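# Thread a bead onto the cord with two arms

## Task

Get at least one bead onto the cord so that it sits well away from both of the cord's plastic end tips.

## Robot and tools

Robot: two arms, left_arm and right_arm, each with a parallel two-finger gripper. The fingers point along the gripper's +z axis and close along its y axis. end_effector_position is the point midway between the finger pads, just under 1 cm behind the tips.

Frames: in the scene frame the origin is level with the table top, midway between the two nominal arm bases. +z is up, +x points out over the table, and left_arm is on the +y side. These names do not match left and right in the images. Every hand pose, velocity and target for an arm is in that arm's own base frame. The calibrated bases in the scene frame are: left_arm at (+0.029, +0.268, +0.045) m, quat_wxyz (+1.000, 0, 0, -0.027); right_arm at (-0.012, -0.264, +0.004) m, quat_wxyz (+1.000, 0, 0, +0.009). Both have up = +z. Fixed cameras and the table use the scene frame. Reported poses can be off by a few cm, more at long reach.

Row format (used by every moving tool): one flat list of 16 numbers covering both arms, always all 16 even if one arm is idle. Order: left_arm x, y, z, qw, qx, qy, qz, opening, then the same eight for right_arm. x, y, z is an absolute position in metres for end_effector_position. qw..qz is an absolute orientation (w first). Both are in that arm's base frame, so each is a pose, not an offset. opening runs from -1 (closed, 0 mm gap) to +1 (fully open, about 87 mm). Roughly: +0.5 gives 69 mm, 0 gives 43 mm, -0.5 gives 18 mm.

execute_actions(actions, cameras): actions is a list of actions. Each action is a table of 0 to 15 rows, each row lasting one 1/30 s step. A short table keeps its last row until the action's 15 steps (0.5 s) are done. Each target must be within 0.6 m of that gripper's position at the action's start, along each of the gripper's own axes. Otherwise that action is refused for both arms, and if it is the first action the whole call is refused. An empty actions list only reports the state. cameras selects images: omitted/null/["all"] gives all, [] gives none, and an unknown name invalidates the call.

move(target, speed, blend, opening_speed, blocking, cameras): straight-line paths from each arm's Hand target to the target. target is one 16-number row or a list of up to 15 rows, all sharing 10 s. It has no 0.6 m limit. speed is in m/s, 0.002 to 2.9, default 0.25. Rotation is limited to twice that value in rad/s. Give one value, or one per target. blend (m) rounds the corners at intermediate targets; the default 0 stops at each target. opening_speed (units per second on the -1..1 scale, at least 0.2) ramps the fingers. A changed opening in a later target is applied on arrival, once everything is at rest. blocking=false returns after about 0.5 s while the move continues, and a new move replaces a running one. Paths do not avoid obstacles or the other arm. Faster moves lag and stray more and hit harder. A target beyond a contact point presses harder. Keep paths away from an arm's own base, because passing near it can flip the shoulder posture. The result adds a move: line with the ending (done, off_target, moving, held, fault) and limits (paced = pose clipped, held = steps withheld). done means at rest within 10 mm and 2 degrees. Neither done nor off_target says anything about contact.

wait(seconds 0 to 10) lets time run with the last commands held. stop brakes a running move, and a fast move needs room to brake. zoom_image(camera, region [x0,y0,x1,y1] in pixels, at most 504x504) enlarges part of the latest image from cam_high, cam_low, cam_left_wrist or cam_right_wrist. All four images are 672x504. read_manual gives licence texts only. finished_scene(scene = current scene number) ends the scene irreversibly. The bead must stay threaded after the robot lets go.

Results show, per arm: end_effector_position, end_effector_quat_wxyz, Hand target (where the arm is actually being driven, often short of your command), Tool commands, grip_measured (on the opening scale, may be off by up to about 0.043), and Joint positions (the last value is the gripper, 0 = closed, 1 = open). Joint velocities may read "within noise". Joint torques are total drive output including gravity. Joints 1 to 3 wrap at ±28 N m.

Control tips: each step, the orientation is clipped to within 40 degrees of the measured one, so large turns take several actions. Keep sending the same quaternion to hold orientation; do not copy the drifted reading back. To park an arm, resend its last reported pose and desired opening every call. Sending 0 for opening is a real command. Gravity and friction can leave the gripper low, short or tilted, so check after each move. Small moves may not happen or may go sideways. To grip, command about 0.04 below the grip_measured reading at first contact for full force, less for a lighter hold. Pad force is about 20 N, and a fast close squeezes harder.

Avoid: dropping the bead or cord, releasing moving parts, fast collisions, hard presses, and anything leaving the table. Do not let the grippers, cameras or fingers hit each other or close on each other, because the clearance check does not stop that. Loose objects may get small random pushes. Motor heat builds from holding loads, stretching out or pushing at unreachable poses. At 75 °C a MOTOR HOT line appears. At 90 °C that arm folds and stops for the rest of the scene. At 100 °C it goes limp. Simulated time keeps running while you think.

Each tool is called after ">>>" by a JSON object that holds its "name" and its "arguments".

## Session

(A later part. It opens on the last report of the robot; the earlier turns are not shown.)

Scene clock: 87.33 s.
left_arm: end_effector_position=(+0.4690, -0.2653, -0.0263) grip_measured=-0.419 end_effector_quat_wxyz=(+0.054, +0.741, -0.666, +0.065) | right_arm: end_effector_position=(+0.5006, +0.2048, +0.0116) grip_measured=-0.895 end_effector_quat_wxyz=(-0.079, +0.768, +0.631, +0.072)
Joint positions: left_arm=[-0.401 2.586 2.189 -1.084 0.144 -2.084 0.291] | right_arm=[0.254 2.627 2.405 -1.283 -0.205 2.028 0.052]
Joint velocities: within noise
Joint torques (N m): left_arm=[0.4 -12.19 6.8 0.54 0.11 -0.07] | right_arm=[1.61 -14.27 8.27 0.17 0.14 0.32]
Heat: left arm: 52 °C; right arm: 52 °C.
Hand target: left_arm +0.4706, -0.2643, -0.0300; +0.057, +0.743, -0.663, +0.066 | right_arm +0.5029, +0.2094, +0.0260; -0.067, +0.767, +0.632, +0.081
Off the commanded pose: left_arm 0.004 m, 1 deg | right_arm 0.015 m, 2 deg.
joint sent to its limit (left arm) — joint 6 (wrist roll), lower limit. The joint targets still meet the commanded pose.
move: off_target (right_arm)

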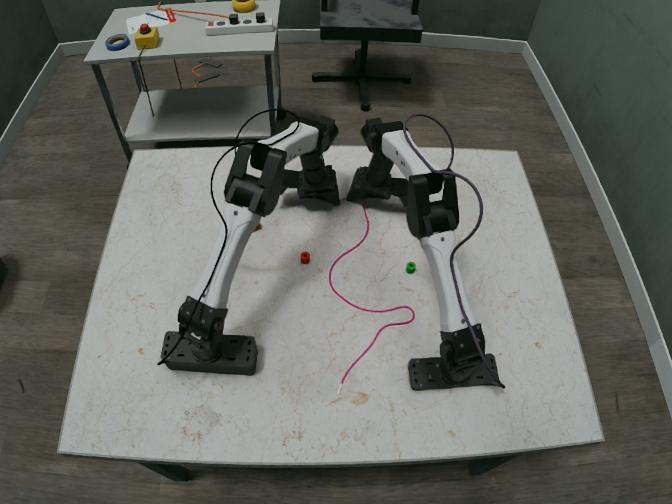

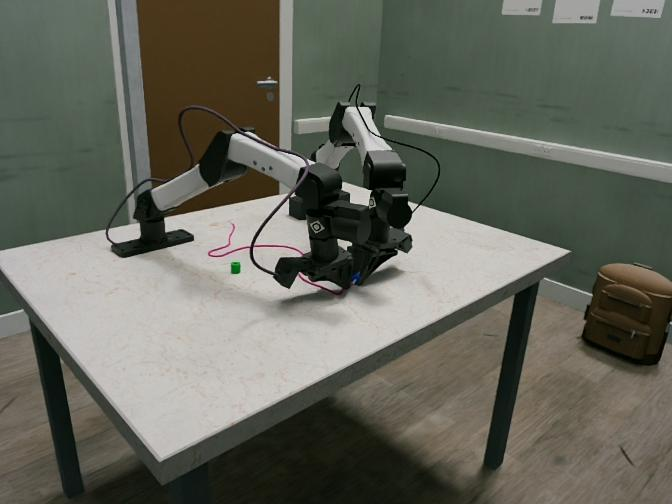

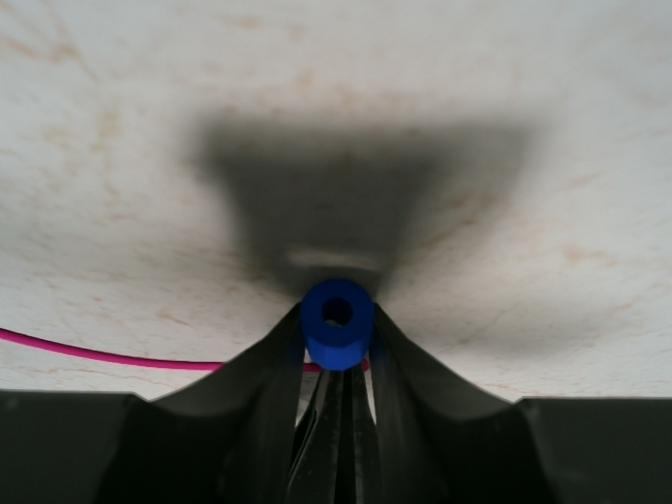

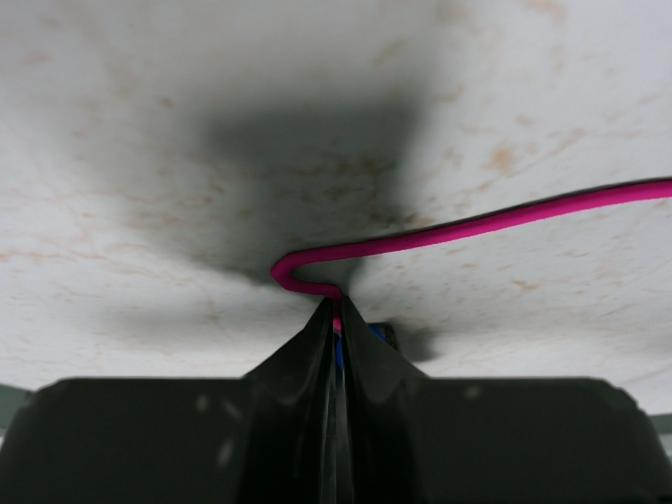

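>>> {"name": "move", "arguments": {"target": [[0.4705, -0.2645, -0.030, -0.0566, -0.7450, 0.6610, -0.0663, -0.52, 0.503, 0.2185, 0.026, -0.0665, 0.7674, 0.6326, 0.0806, -1]], "speed": 0.04}}

>>> {"name": "zoom_image", "arguments": {"camera": "cam_left_wrist", "region": [270, 220, 410, 460]}}

>>> {"name": "zoom_image", "arguments": {"camera": "cam_low", "region": [320, 240, 390, 300]}}

Scene clock: 88.40 s.
left_arm: end_effector_position=(+0.4697, -0.2642, -0.0263) grip_measured=-0.419 end_effector_quat_wxyz=(+0.054, +0.741, -0.666, +0.065) | right_arm: end_effector_position=(+0.4981, +0.2153, +0.0146) grip_measured=-0.895 end_effector_quat_wxyz=(-0.074, +0.767, +0.634, +0.071)
Joint positions: left_arm=[-0.399 2.586 2.189 -1.084 0.144 -2.084 0.291] | right_arm=[0.279 2.627 2.42 -1.292 -0.193 2.046 0.052]
Joint velocities: within noise
Joint torques (N m): left_arm=[0.13 -12.19 6.86 0.57 0.09 -0.07] | right_arm=[1.06 -12.79 9.8 0.19 0.05 0.28]
Heat: left arm: 52 °C; right arm: 52 °C.
Hand target: left_arm +0.4706, -0.2644, -0.0300; +0.057, +0.743, -0.663, +0.066 | right_arm +0.5027, +0.2184, +0.0260; -0.066, +0.767, +0.632, +0.081
Off the commanded pose: left_arm 0.004 m, 1 deg | right_arm 0.013 m, 1 deg.
joint sent to its limit (left arm) — joint 6 (wrist roll), lower limit. The joint targets still meet the commanded pose.
move: off_target (right_arm)

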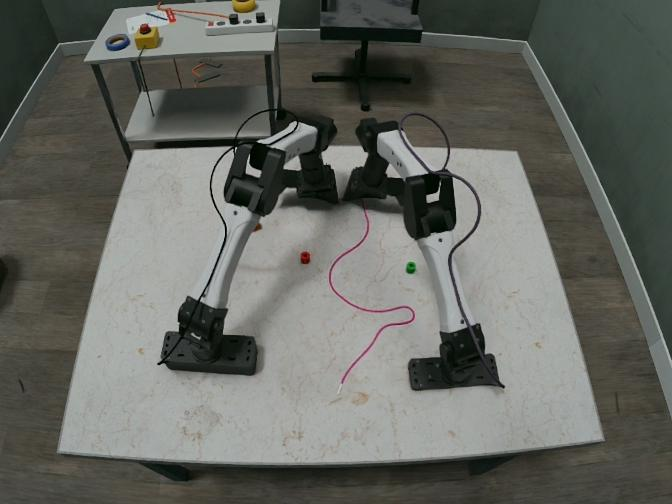

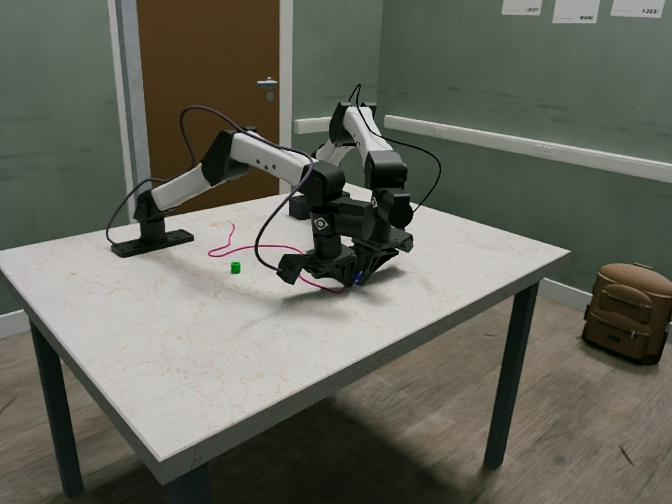

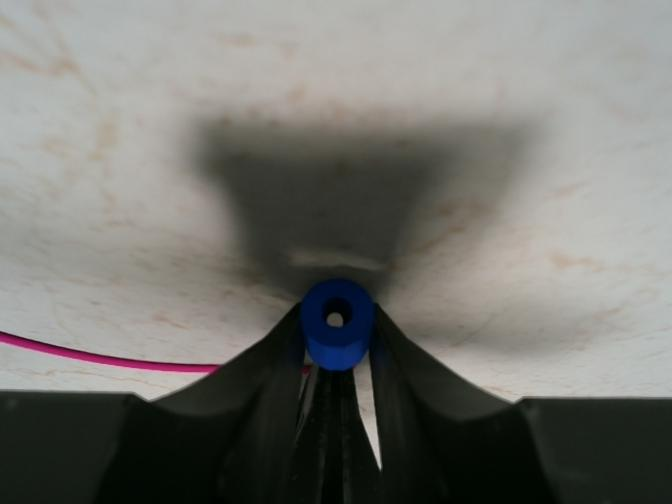

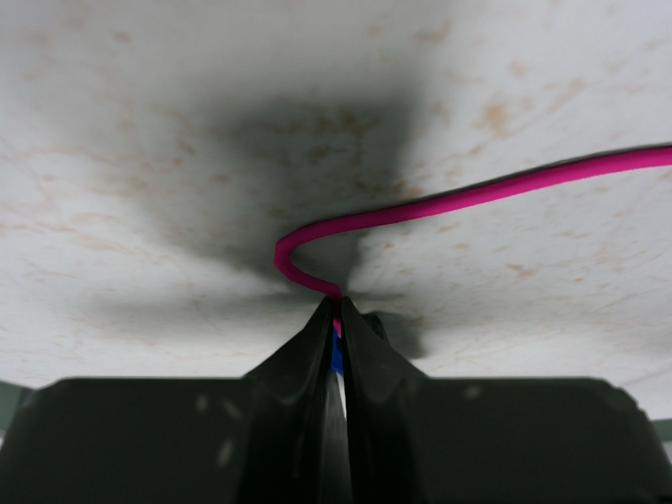

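Scaled by 2.100 from the camera's 672x504 image, which has a finer 960x720 frame.

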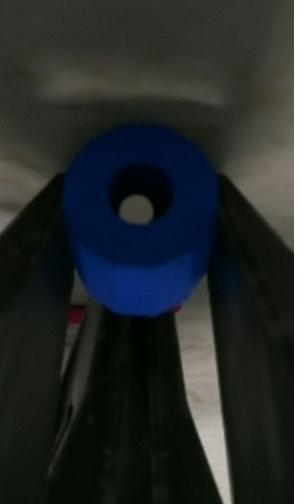

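Scaled by 7.200 from the camera's 672x504 image, which has a finer 960x720 frame.

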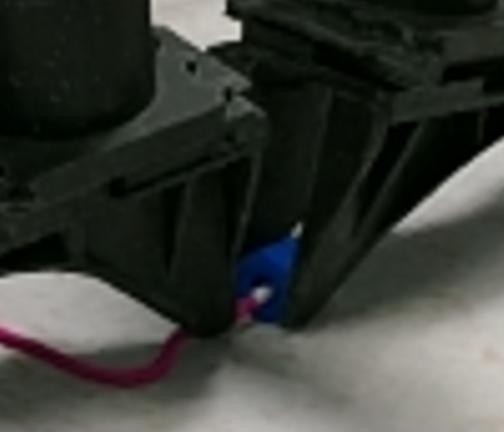

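>>> {"name": "move", "arguments": {"target": [[0.4705, -0.2645, -0.030, -0.0566, -0.7450, 0.6610, -0.0663, -0.52, 0.503, 0.214, 0.023, -0.0665, 0.7674, 0.6326, 0.0806, -0.65],[0.4705, -0.2645, -0.030, -0.0566, -0.7450, 0.6610, -0.0663, -0.52, 0.504, 0.190, 0.021, -0.0665, 0.7674, 0.6326, 0.0806, -0.65]], "speed": 0.04}}

>>> {"name": "zoom_image", "arguments": {"camera": "cam_right_wrist", "region": [230, 220, 430, 400]}}

>>> {"name": "move", "arguments": {"target": [[0.4705, -0.2645, -0.030, -0.0566, -0.7450, 0.6610, -0.0663, -0.52, 0.503, 0.190, 0.020, -0.0665, 0.7674, 0.6326, 0.0806, -1],[0.4705, -0.2645, -0.030, -0.0566, -0.7450, 0.6610, -0.0663, -0.52, 0.502, 0.216, 0.026, -0.0665, 0.7674, 0.6326, 0.0806, -1]], "speed": 0.04}}

>>> {"name": "zoom_image", "arguments": {"camera": "cam_left_wrist", "region": [270, 220, 410, 460]}}

>>> {"name": "zoom_image", "arguments": {"camera": "cam_low", "region": [320, 240, 390, 300]}}

Scene clock: 90.47 s.
left_arm: end_effector_position=(+0.4697, -0.2642, -0.0263) grip_measured=-0.419 end_effector_quat_wxyz=(+0.054, +0.741, -0.666, +0.065) | right_arm: end_effector_position=(+0.5010, +0.1991, +0.0118) grip_measured=-0.650 end_effector_quat_wxyz=(-0.081, +0.765, +0.635, +0.076)
Joint positions: left_arm=[-0.399 2.586 2.189 -1.084 0.144 -2.084 0.291] | right_arm=[0.241 2.617 2.385 -1.272 -0.213 2.004 0.175]
Joint velocities: within noise
Joint torques (N m): left_arm=[0.25 -12.16 6.89 0.56 0.12 -0.08] | right_arm=[-0.59 -15.17 4.72 0.34 0.19 0.16]
Heat: left arm: 52 °C; right arm: 53 °C.
Hand target: left_arm +0.4706, -0.2644, -0.0300; +0.057, +0.743, -0.663, +0.066 | right_arm +0.5040, +0.1900, +0.0209; -0.067, +0.767, +0.633, +0.080
Off the commanded pose: left_arm 0.004 m, 1 deg | right_arm 0.013 m, 2 deg.
joint sent to its limit (left arm) — joint 6 (wrist roll), lower limit. The joint targets still meet the commanded pose.
move: off_target (right_arm)

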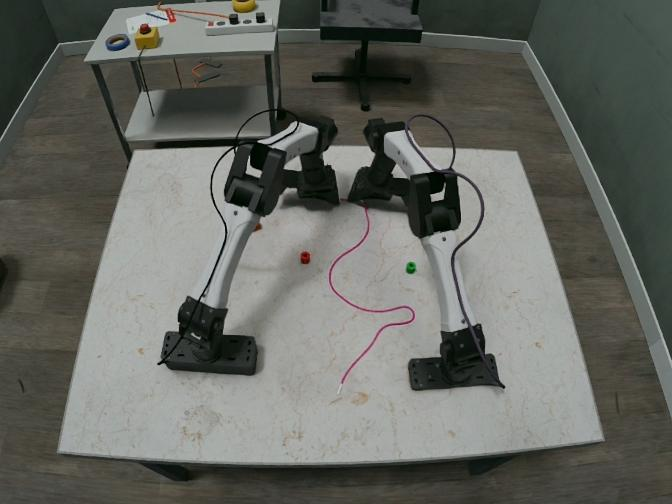

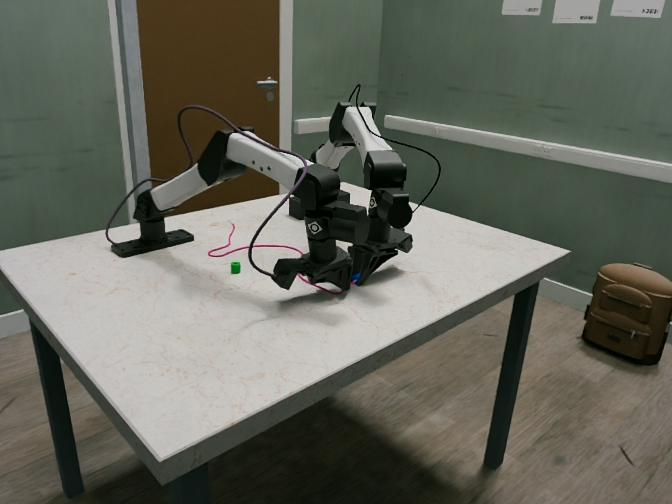

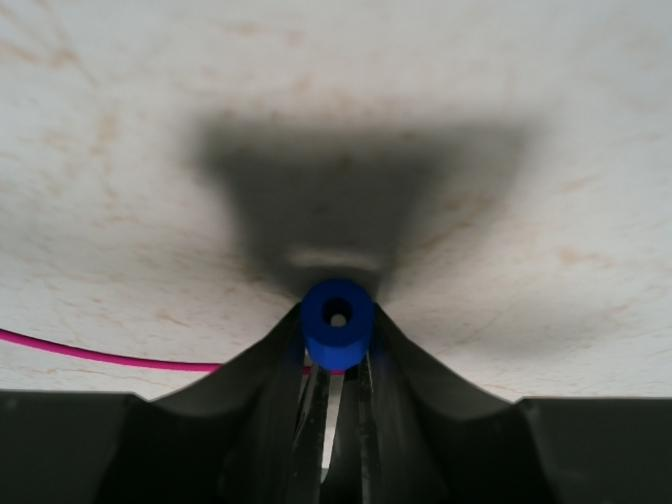

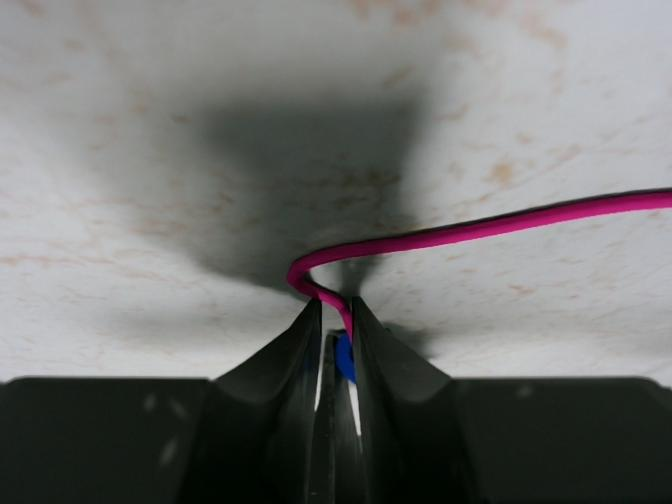

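Scaled by 2.520 from the camera's 672x504 image, which has a finer 960x720 frame.

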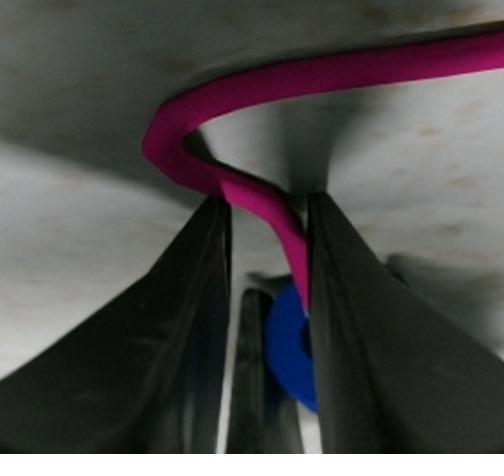

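Scene clock: 92.50 s.
left_arm: end_effector_position=(+0.4697, -0.2642, -0.0263) grip_measured=-0.419 end_effector_quat_wxyz=(+0.054, +0.741, -0.666, +0.065) | right_arm: end_effector_position=(+0.4960, +0.2162, +0.0171) grip_measured=-0.896 end_effector_quat_wxyz=(-0.075, +0.765, +0.636, +0.073)
Joint positions: left_arm=[-0.399 2.586 2.189 -1.084 0.144 -2.084 0.291] | right_arm=[0.28 2.609 2.394 -1.28 -0.196 2.043 0.052]
Joint velocities: within noise
Joint torques (N m): left_arm=[0.2 -12.18 6.86 0.55 0.11 -0.07] | right_arm=[0.58 -12.25 9.81 0.17 0.07 0.28]
Heat: left arm: 52 °C; right arm: 53 °C.
Hand target: left_arm +0.4706, -0.2644, -0.0300; +0.057, +0.743, -0.663, +0.066 | right_arm +0.5018, +0.2160, +0.0261; -0.066, +0.767, +0.632, +0.082
Off the commanded pose: left_arm 0.004 m, 1 deg | right_arm 0.011 m, 1 deg.
joint sent to its limit (left arm) — joint 6 (wrist roll), lower limit. The joint targets still meet the commanded pose.
move: off_target (right_arm)

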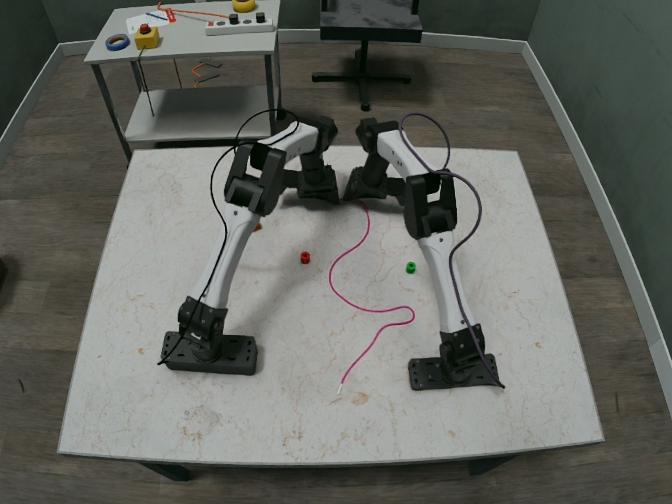

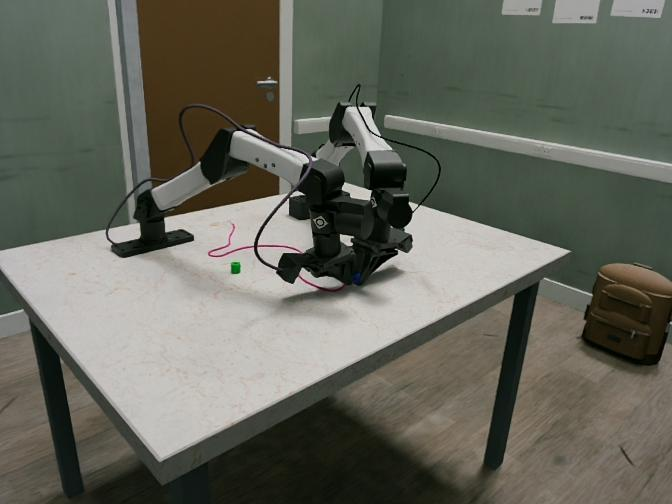

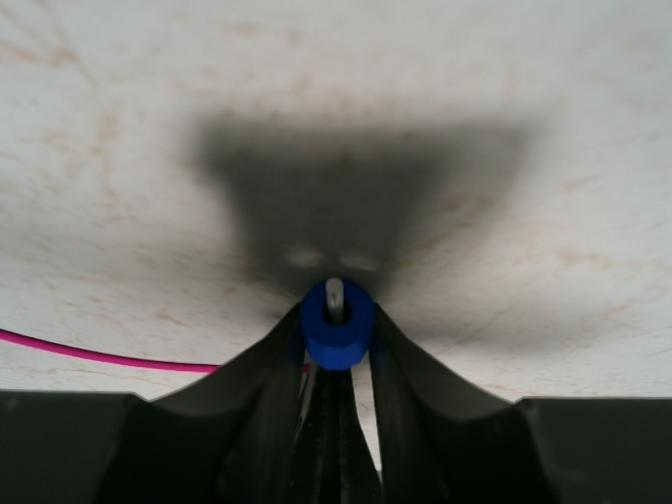

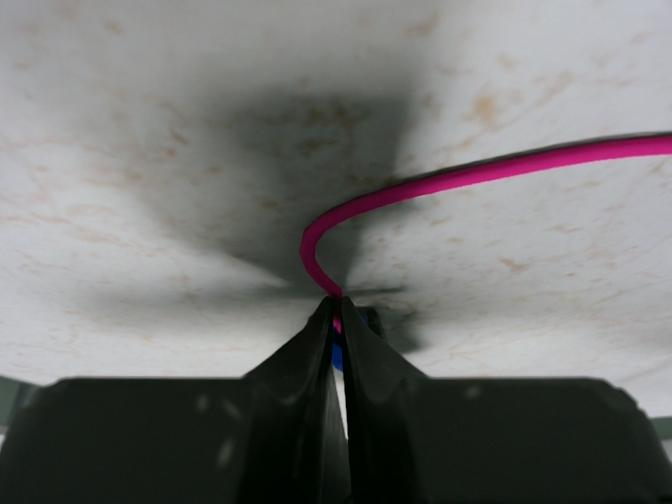

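Scaled by 2.100 from the camera's 672x504 image, which has a finer 960x720 frame.

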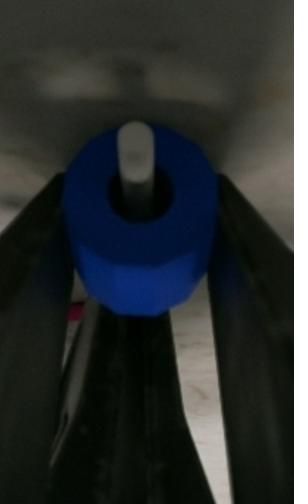

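Scaled by 7.200 from the camera's 672x504 image, which has a finer 960x720 frame.

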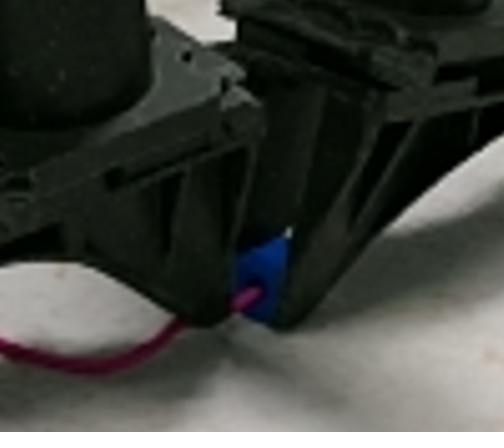

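>>> {"name": "move", "arguments": {"target": [[0.4705, -0.2645, -0.030, -0.0566, -0.7450, 0.6610, -0.0663, -0.52, 0.502, 0.214, 0.023, -0.0665, 0.7674, 0.6326, 0.0806, -0.65],[0.4705, -0.2645, -0.030, -0.0566, -0.7450, 0.6610, -0.0663, -0.52, 0.504, 0.188, 0.020, -0.0665, 0.7674, 0.6326, 0.0806, -0.65],[0.4705, -0.2645, -0.030, -0.0566, -0.7450, 0.6610, -0.0663, -0.52, 0.504, 0.188, 0.019, -0.0665, 0.7674, 0.6326, 0.0806, -1],[0.4705, -0.2645, -0.030, -0.0566, -0.7450, 0.6610, -0.0663, -0.52, 0.502, 0.2155, 0.026, -0.0665, 0.7674, 0.6326, 0.0806, -1]], "speed": 0.05}}

>>> {"name": "move", "arguments": {"target": [[0.4705, -0.2645, -0.030, -0.0566, -0.7450, 0.6610, -0.0663, -0.52, 0.502, 0.214, 0.023, -0.0665, 0.7674, 0.6326, 0.0806, -0.65],[0.4705, -0.2645, -0.030, -0.0566, -0.7450, 0.6610, -0.0663, -0.52, 0.504, 0.188, 0.020, -0.0665, 0.7674, 0.6326, 0.0806, -0.65],[0.4705, -0.2645, -0.030, -0.0566, -0.7450, 0.6610, -0.0663, -0.52, 0.504, 0.188, 0.019, -0.0665, 0.7674, 0.6326, 0.0806, -1],[0.4705, -0.2645, -0.030, -0.0566, -0.7450, 0.6610, -0.0663, -0.52, 0.502, 0.2155, 0.026, -0.0665, 0.7674, 0.6326, 0.0806, -1]], "speed": 0.05}}

Scene clock: 96.23 s.
left_arm: end_effector_position=(+0.4697, -0.2642, -0.0263) grip_measured=-0.419 end_effector_quat_wxyz=(+0.054, +0.741, -0.666, +0.065) | right_arm: end_effector_position=(+0.4955, +0.2164, +0.0164) grip_measured=-0.897 end_effector_quat_wxyz=(-0.075, +0.764, +0.636, +0.073)
Joint positions: left_arm=[-0.399 2.586 2.189 -1.084 0.144 -2.084 0.291] | right_arm=[0.281 2.609 2.391 -1.279 -0.196 2.041 0.051]
Joint velocities: within noise
Joint torques (N m): left_arm=[0.17 -12.16 6.89 0.55 0.1 -0.07] | right_arm=[0.24 -12.27 9.89 0.17 0.09 0.28]
Heat: left arm: 52 °C; right arm: 55 °C.
Hand target: left_arm +0.4706, -0.2644, -0.0300; +0.057, +0.743, -0.663, +0.066 | right_arm +0.5017, +0.2154, +0.0260; -0.066, +0.767, +0.632, +0.081
Off the commanded pose: left_arm 0.004 m, 1 deg | right_arm 0.012 m, 1 deg.
joint sent to its limit (left arm) — joint 6 (wrist roll), lower limit. The joint targets still meet the commanded pose.
move: off_target (right_arm)

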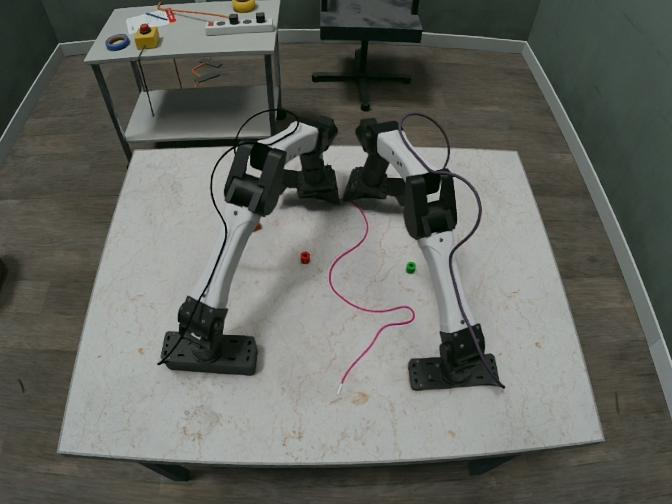

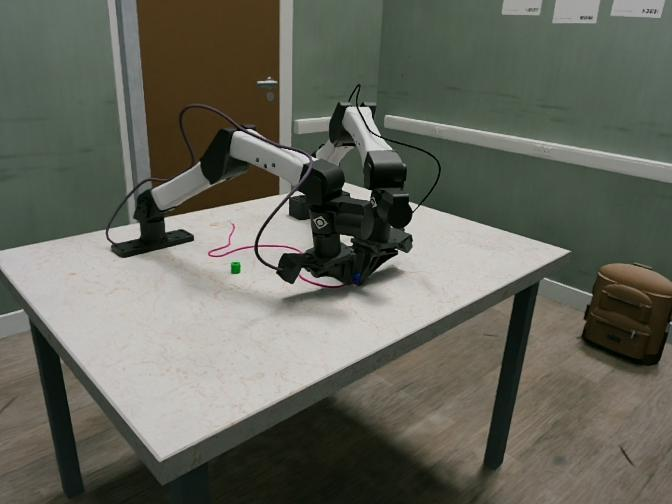

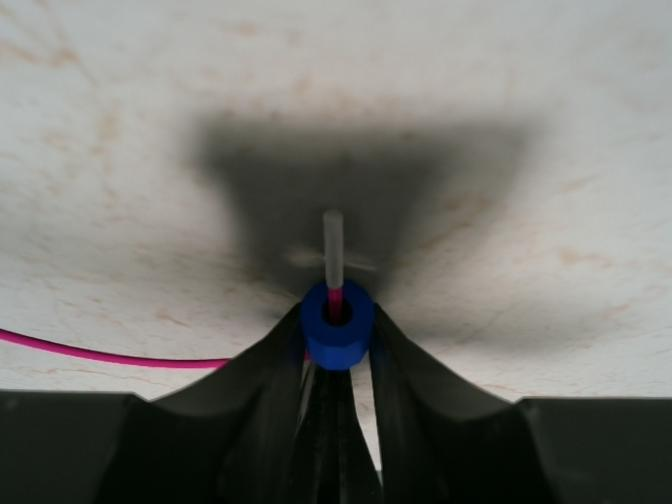

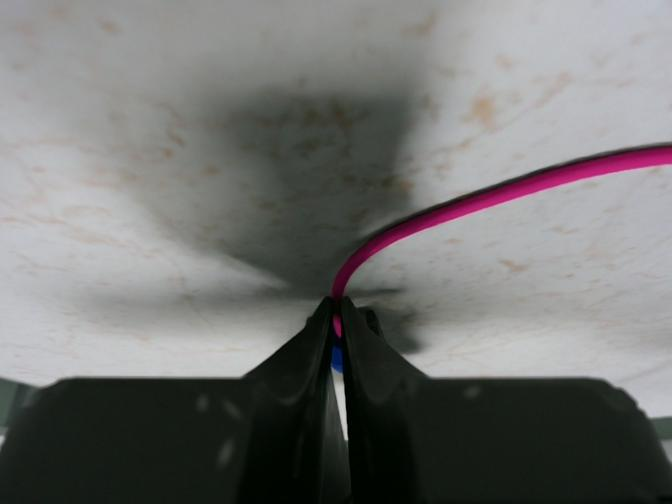

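Scene clock: 99.63 s.
left_arm: end_effector_position=(+0.4697, -0.2642, -0.0263) grip_measured=-0.419 end_effector_quat_wxyz=(+0.054, +0.741, -0.666, +0.065) | right_arm: end_effector_position=(+0.4955, +0.2160, +0.0164) grip_measured=-1.000 end_effector_quat_wxyz=(-0.075, +0.765, +0.636, +0.072)
Joint positions: left_arm=[-0.399 2.586 2.189 -1.084 0.144 -2.084 0.291] | right_arm=[0.28 2.609 2.391 -1.28 -0.196 2.041 0]
Joint velocities: within noise
Joint torques (N m): left_arm=[0.24 -12.19 6.87 0.55 0.1 -0.05] | right_arm=[0.51 -12.42 9.85 0.16 0.06 0.26]
Heat: left arm: 52 °C; right arm: 56 °C.
Hand target: left_arm +0.4706, -0.2644, -0.0300; +0.057, +0.743, -0.663, +0.066 | right_arm +0.5017, +0.2155, +0.0260; -0.066, +0.767, +0.633, +0.081
Off the commanded pose: left_arm 0.004 m, 1 deg | right_arm 0.012 m, 1 deg.
joint sent to its limit (left arm) — joint 6 (wrist roll), lower limit. The joint targets still meet the commanded pose.
move: off_target (right_arm)

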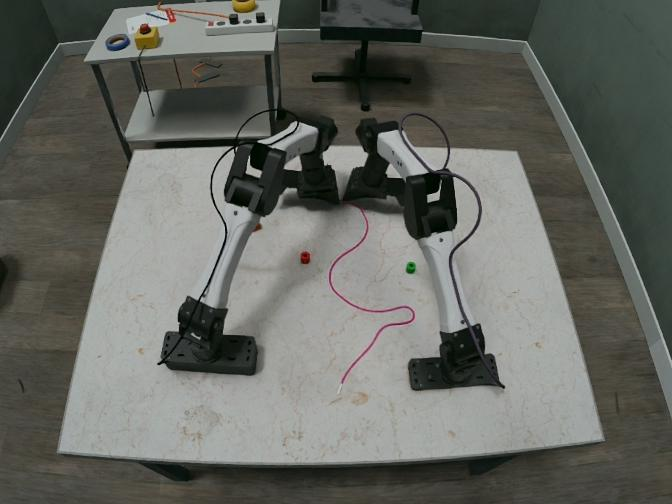

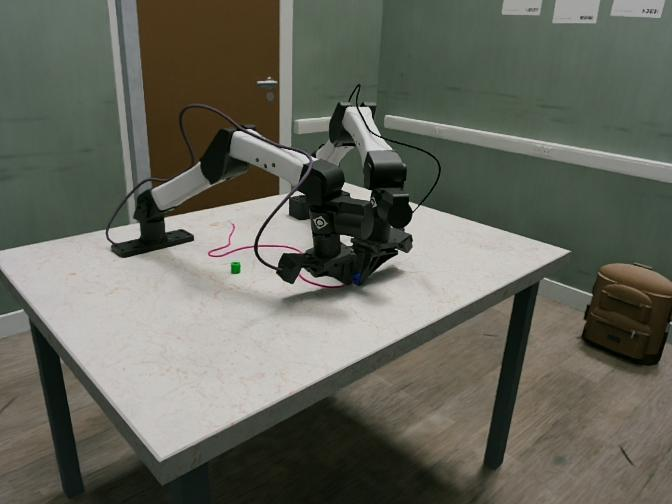

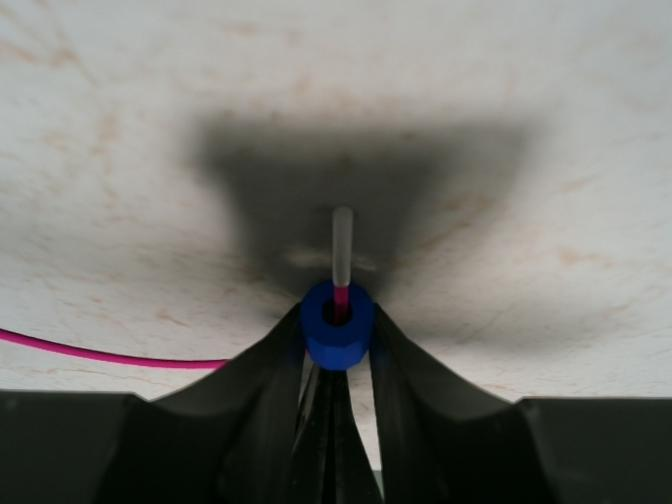

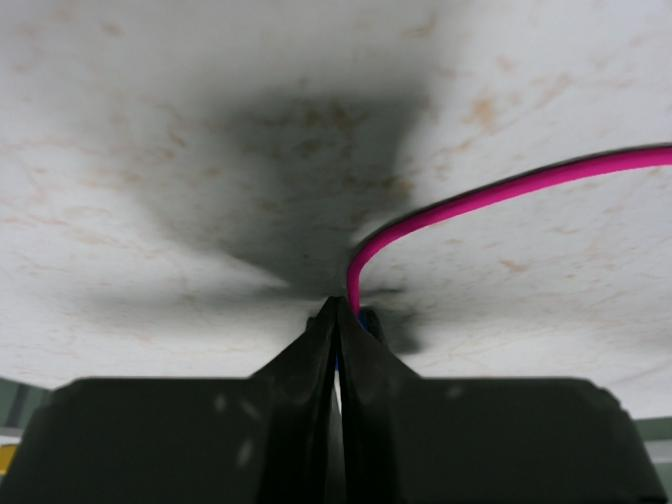

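>>> {"name": "move", "arguments": {"target": [[0.4705, -0.2645, -0.030, -0.0566, -0.7450, 0.6610, -0.0663, -0.52, 0.506, 0.205, 0.060, -0.0665, 0.7674, 0.6326, 0.0806, -1],[0.4705, -0.2645, -0.030, -0.0566, -0.7450, 0.6610, -0.0663, -0.52, 0.495, 0.190, 0.055, -0.0665, 0.7674, 0.6326, 0.0806, -0.4]], "speed": 0.06}}

Scene clock: 102.10 s.
left_arm: end_effector_position=(+0.4697, -0.2642, -0.0263) grip_measured=-0.419 end_effector_quat_wxyz=(+0.054, +0.741, -0.666, +0.065) | right_arm: end_effector_position=(+0.4912, +0.1918, +0.0374) grip_measured=-0.400 end_effector_quat_wxyz=(-0.078, +0.769, +0.631, +0.062)
Joint positions: left_arm=[-0.399 2.586 2.189 -1.084 0.144 -2.084 0.291] | right_arm=[0.237 2.575 2.415 -1.366 -0.196 2.009 0.3]
Joint velocities: within noise
Joint torques (N m): left_arm=[0.24 -12.21 6.91 0.55 0.11 -0.06] | right_arm=[0.16 -15.95 5.19 0.39 0.05 0.15]
Heat: left arm: 52 °C; right arm: 57 °C.
Hand target: left_arm +0.4706, -0.2644, -0.0300; +0.057, +0.743, -0.663, +0.066 | right_arm +0.4948, +0.1900, +0.0548; -0.067, +0.767, +0.633, +0.080
Off the commanded pose: left_arm 0.004 m, 1 deg | right_arm 0.018 m, 3 deg.
joint sent to its limit (left arm) — joint 6 (wrist roll), lower limit. The joint targets still meet the commanded pose.
move: off_target (right_arm); target 2's new opening was sent with right_arm's hand 0.018 m and 3 deg from that target

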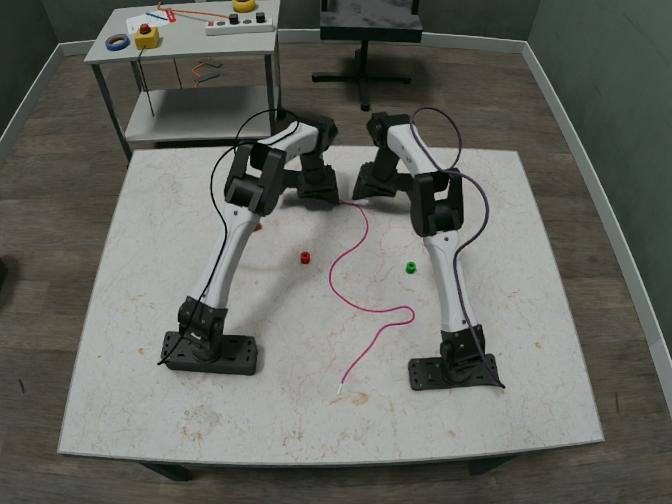

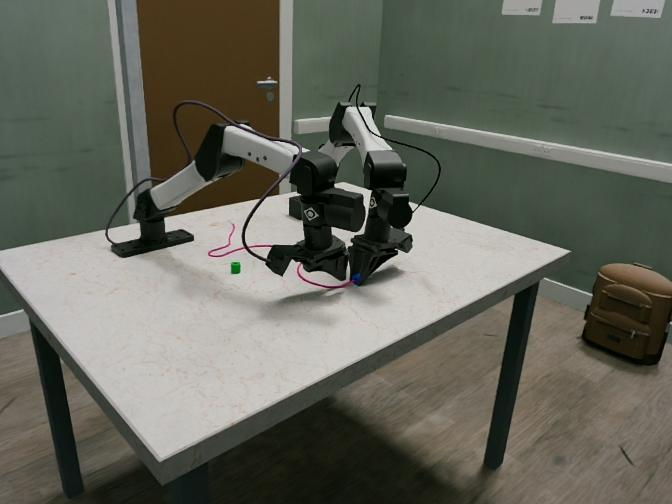

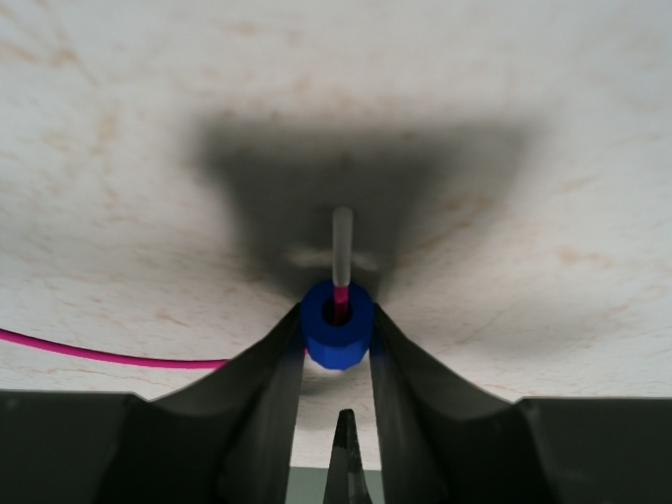

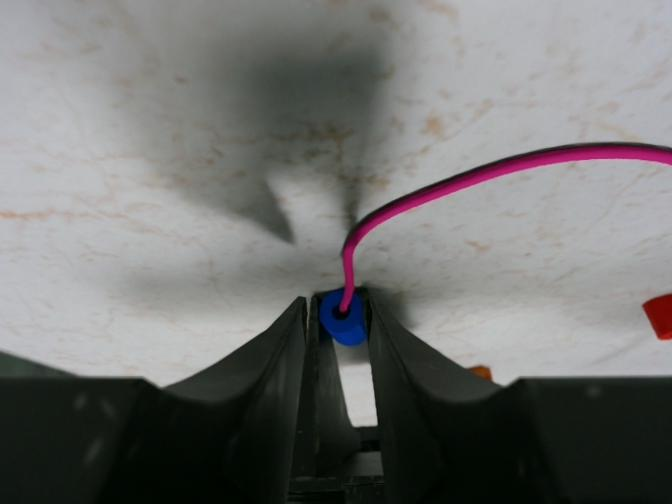

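>>> {"name": "move", "arguments": {"target": [[0.4705, -0.2645, -0.030, -0.0566, -0.7450, 0.6610, -0.0663, -0.52, 0.492, 0.194, 0.020, -0.0665, 0.7674, 0.6326, 0.0806, -0.4],[0.4705, -0.2645, -0.030, -0.0566, -0.7450, 0.6610, -0.0663, -0.52, 0.492, 0.194, 0.018, -0.0665, 0.7674, 0.6326, 0.0806, -1],[0.4705, -0.2645, -0.030, -0.0566, -0.7450, 0.6610, -0.0663, -0.52, 0.495, 0.2145, 0.024, -0.0665, 0.7674, 0.6326, 0.0806, -1]], "speed": 0.05}}

Scene clock: 105.53 s.
left_arm: end_effector_position=(+0.4697, -0.2642, -0.0263) grip_measured=-0.419 end_effector_quat_wxyz=(+0.054, +0.741, -0.666, +0.065) | right_arm: end_effector_position=(+0.4888, +0.2144, +0.0166) grip_measured=-0.901 end_effector_quat_wxyz=(-0.074, +0.765, +0.636, +0.074)
Joint positions: left_arm=[-0.399 2.586 2.189 -1.084 0.144 -2.084 0.291] | right_arm=[0.281 2.552 2.284 -1.225 -0.196 2.043 0.049]
Joint velocities: within noise
Joint torques (N m): left_arm=[0.21 -12.15 6.9 0.55 0.11 -0.08] | right_arm=[0.39 -11.78 9.95 0.17 0.08 0.3]
Heat: left arm: 52 °C; right arm: 58 °C.
Hand target: left_arm +0.4706, -0.2644, -0.0300; +0.057, +0.743, -0.663, +0.066 | right_arm +0.4947, +0.2145, +0.0241; -0.066, +0.767, +0.633, +0.081
Off the commanded pose: left_arm 0.004 m, 1 deg | right_arm 0.010 m, 1 deg.
joint sent to its limit (left arm) — joint 6 (wrist roll), lower limit. The joint targets still meet the commanded pose.
move: done

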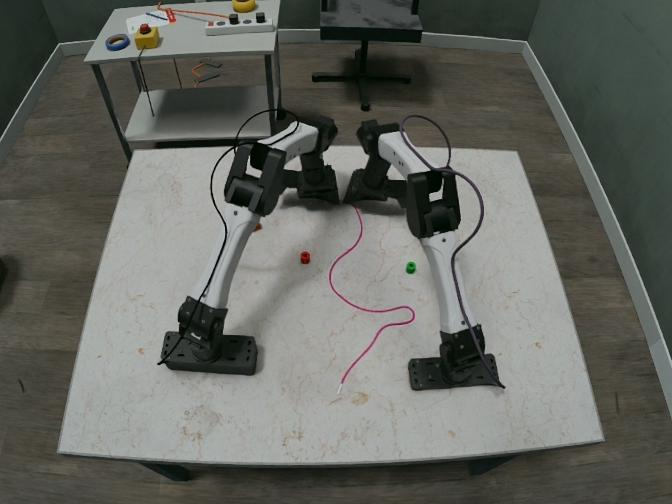

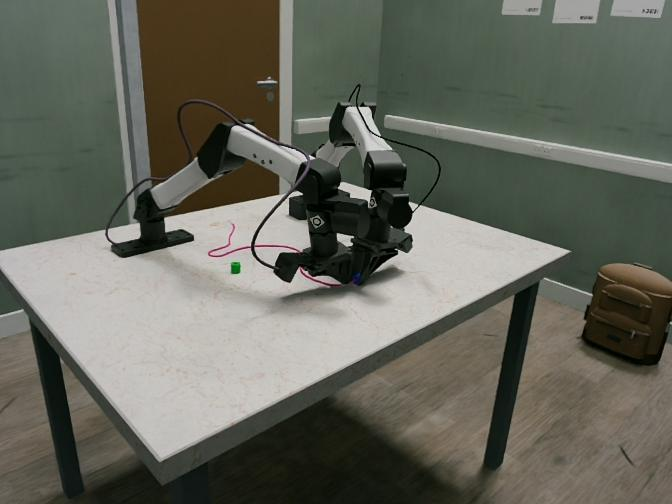

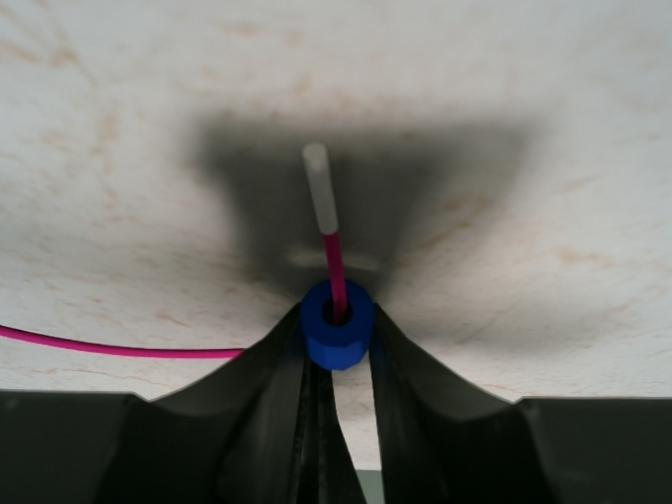

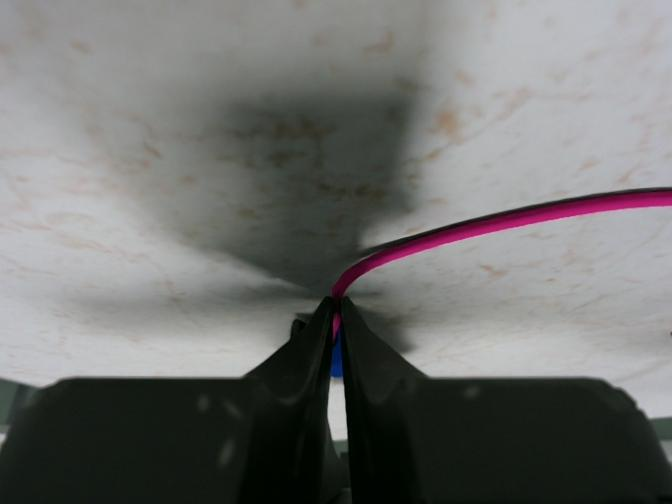

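>>> {"name": "move", "arguments": {"target": [[0.4705, -0.2645, -0.030, -0.0566, -0.7450, 0.6610, -0.0663, -0.52, 0.495, 0.2125, 0.022, -0.0665, 0.7674, 0.6326, 0.0806, -0.5],[0.4705, -0.2645, -0.030, -0.0566, -0.7450, 0.6610, -0.0663, -0.52, 0.493, 0.200, 0.060, -0.0665, 0.7674, 0.6326, 0.0806, -0.4],[0.4705, -0.2645, -0.030, -0.0566, -0.7450, 0.6610, -0.0663, -0.52, 0.486, 0.190, 0.055, -0.0665, 0.7674, 0.6326, 0.0806, -0.4]], "speed": 0.08}}

Scene clock: 109.23 s.
left_arm: end_effector_position=(+0.4697, -0.2642, -0.0263) grip_measured=-0.419 end_effector_quat_wxyz=(+0.054, +0.741, -0.666, +0.065) | right_arm: end_effector_position=(+0.4816, +0.1920, +0.0360) grip_measured=-0.400 end_effector_quat_wxyz=(-0.079, +0.770, +0.631, +0.060)
Joint positions: left_arm=[-0.399 2.586 2.189 -1.084 0.144 -2.084 0.291] | right_arm=[0.242 2.515 2.296 -1.312 -0.195 2.014 0.3]
Joint velocities: within noise
Joint torques (N m): left_arm=[0.25 -12.15 6.83 0.55 0.1 -0.07] | right_arm=[-0.03 -15.97 5.34 0.39 0.03 0.14]
Heat: left arm: 52 °C; right arm: 59 °C.
Hand target: left_arm +0.4706, -0.2644, -0.0300; +0.057, +0.743, -0.663, +0.066 | right_arm +0.4858, +0.1900, +0.0549; -0.067, +0.767, +0.633, +0.080
Off the commanded pose: left_arm 0.004 m, 1 deg | right_arm 0.020 m, 3 deg.
joint sent to its limit (left arm) — joint 6 (wrist roll), lower limit. The joint targets still meet the commanded pose.
move: off_target (right_arm); target 2's new opening was sent with right_arm's hand 0.020 m and 2 deg from that target

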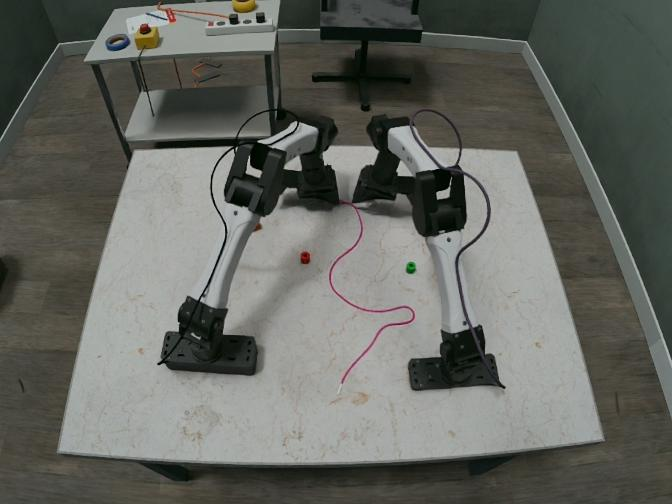

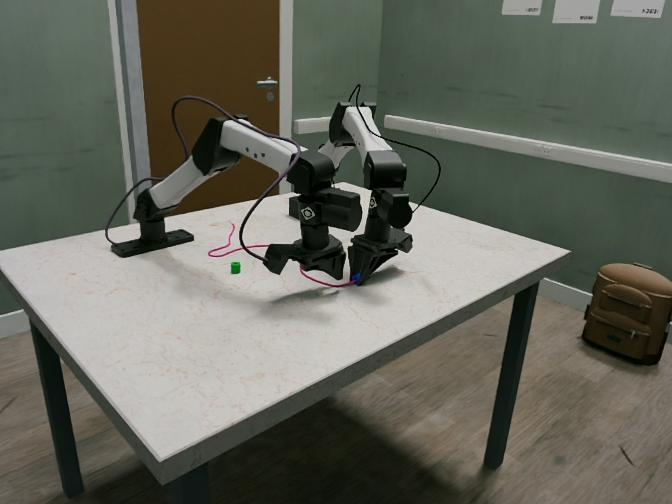

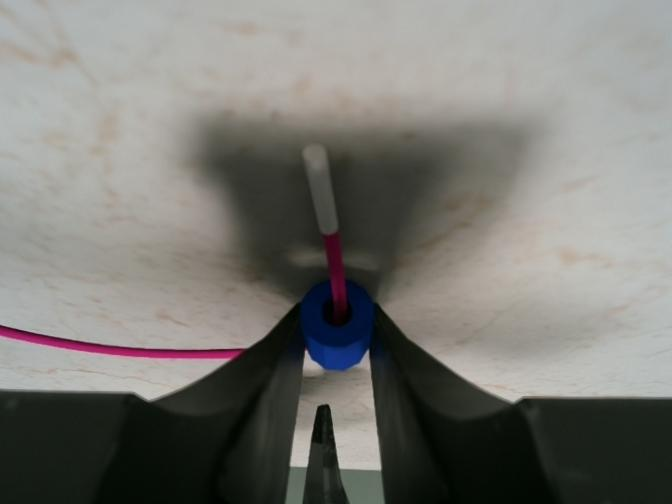

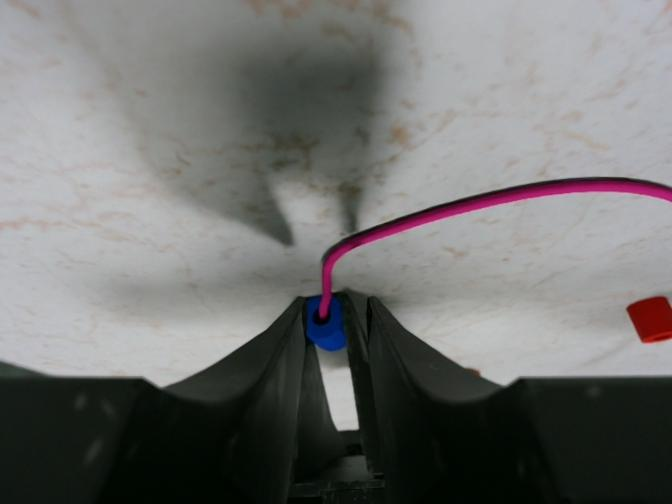

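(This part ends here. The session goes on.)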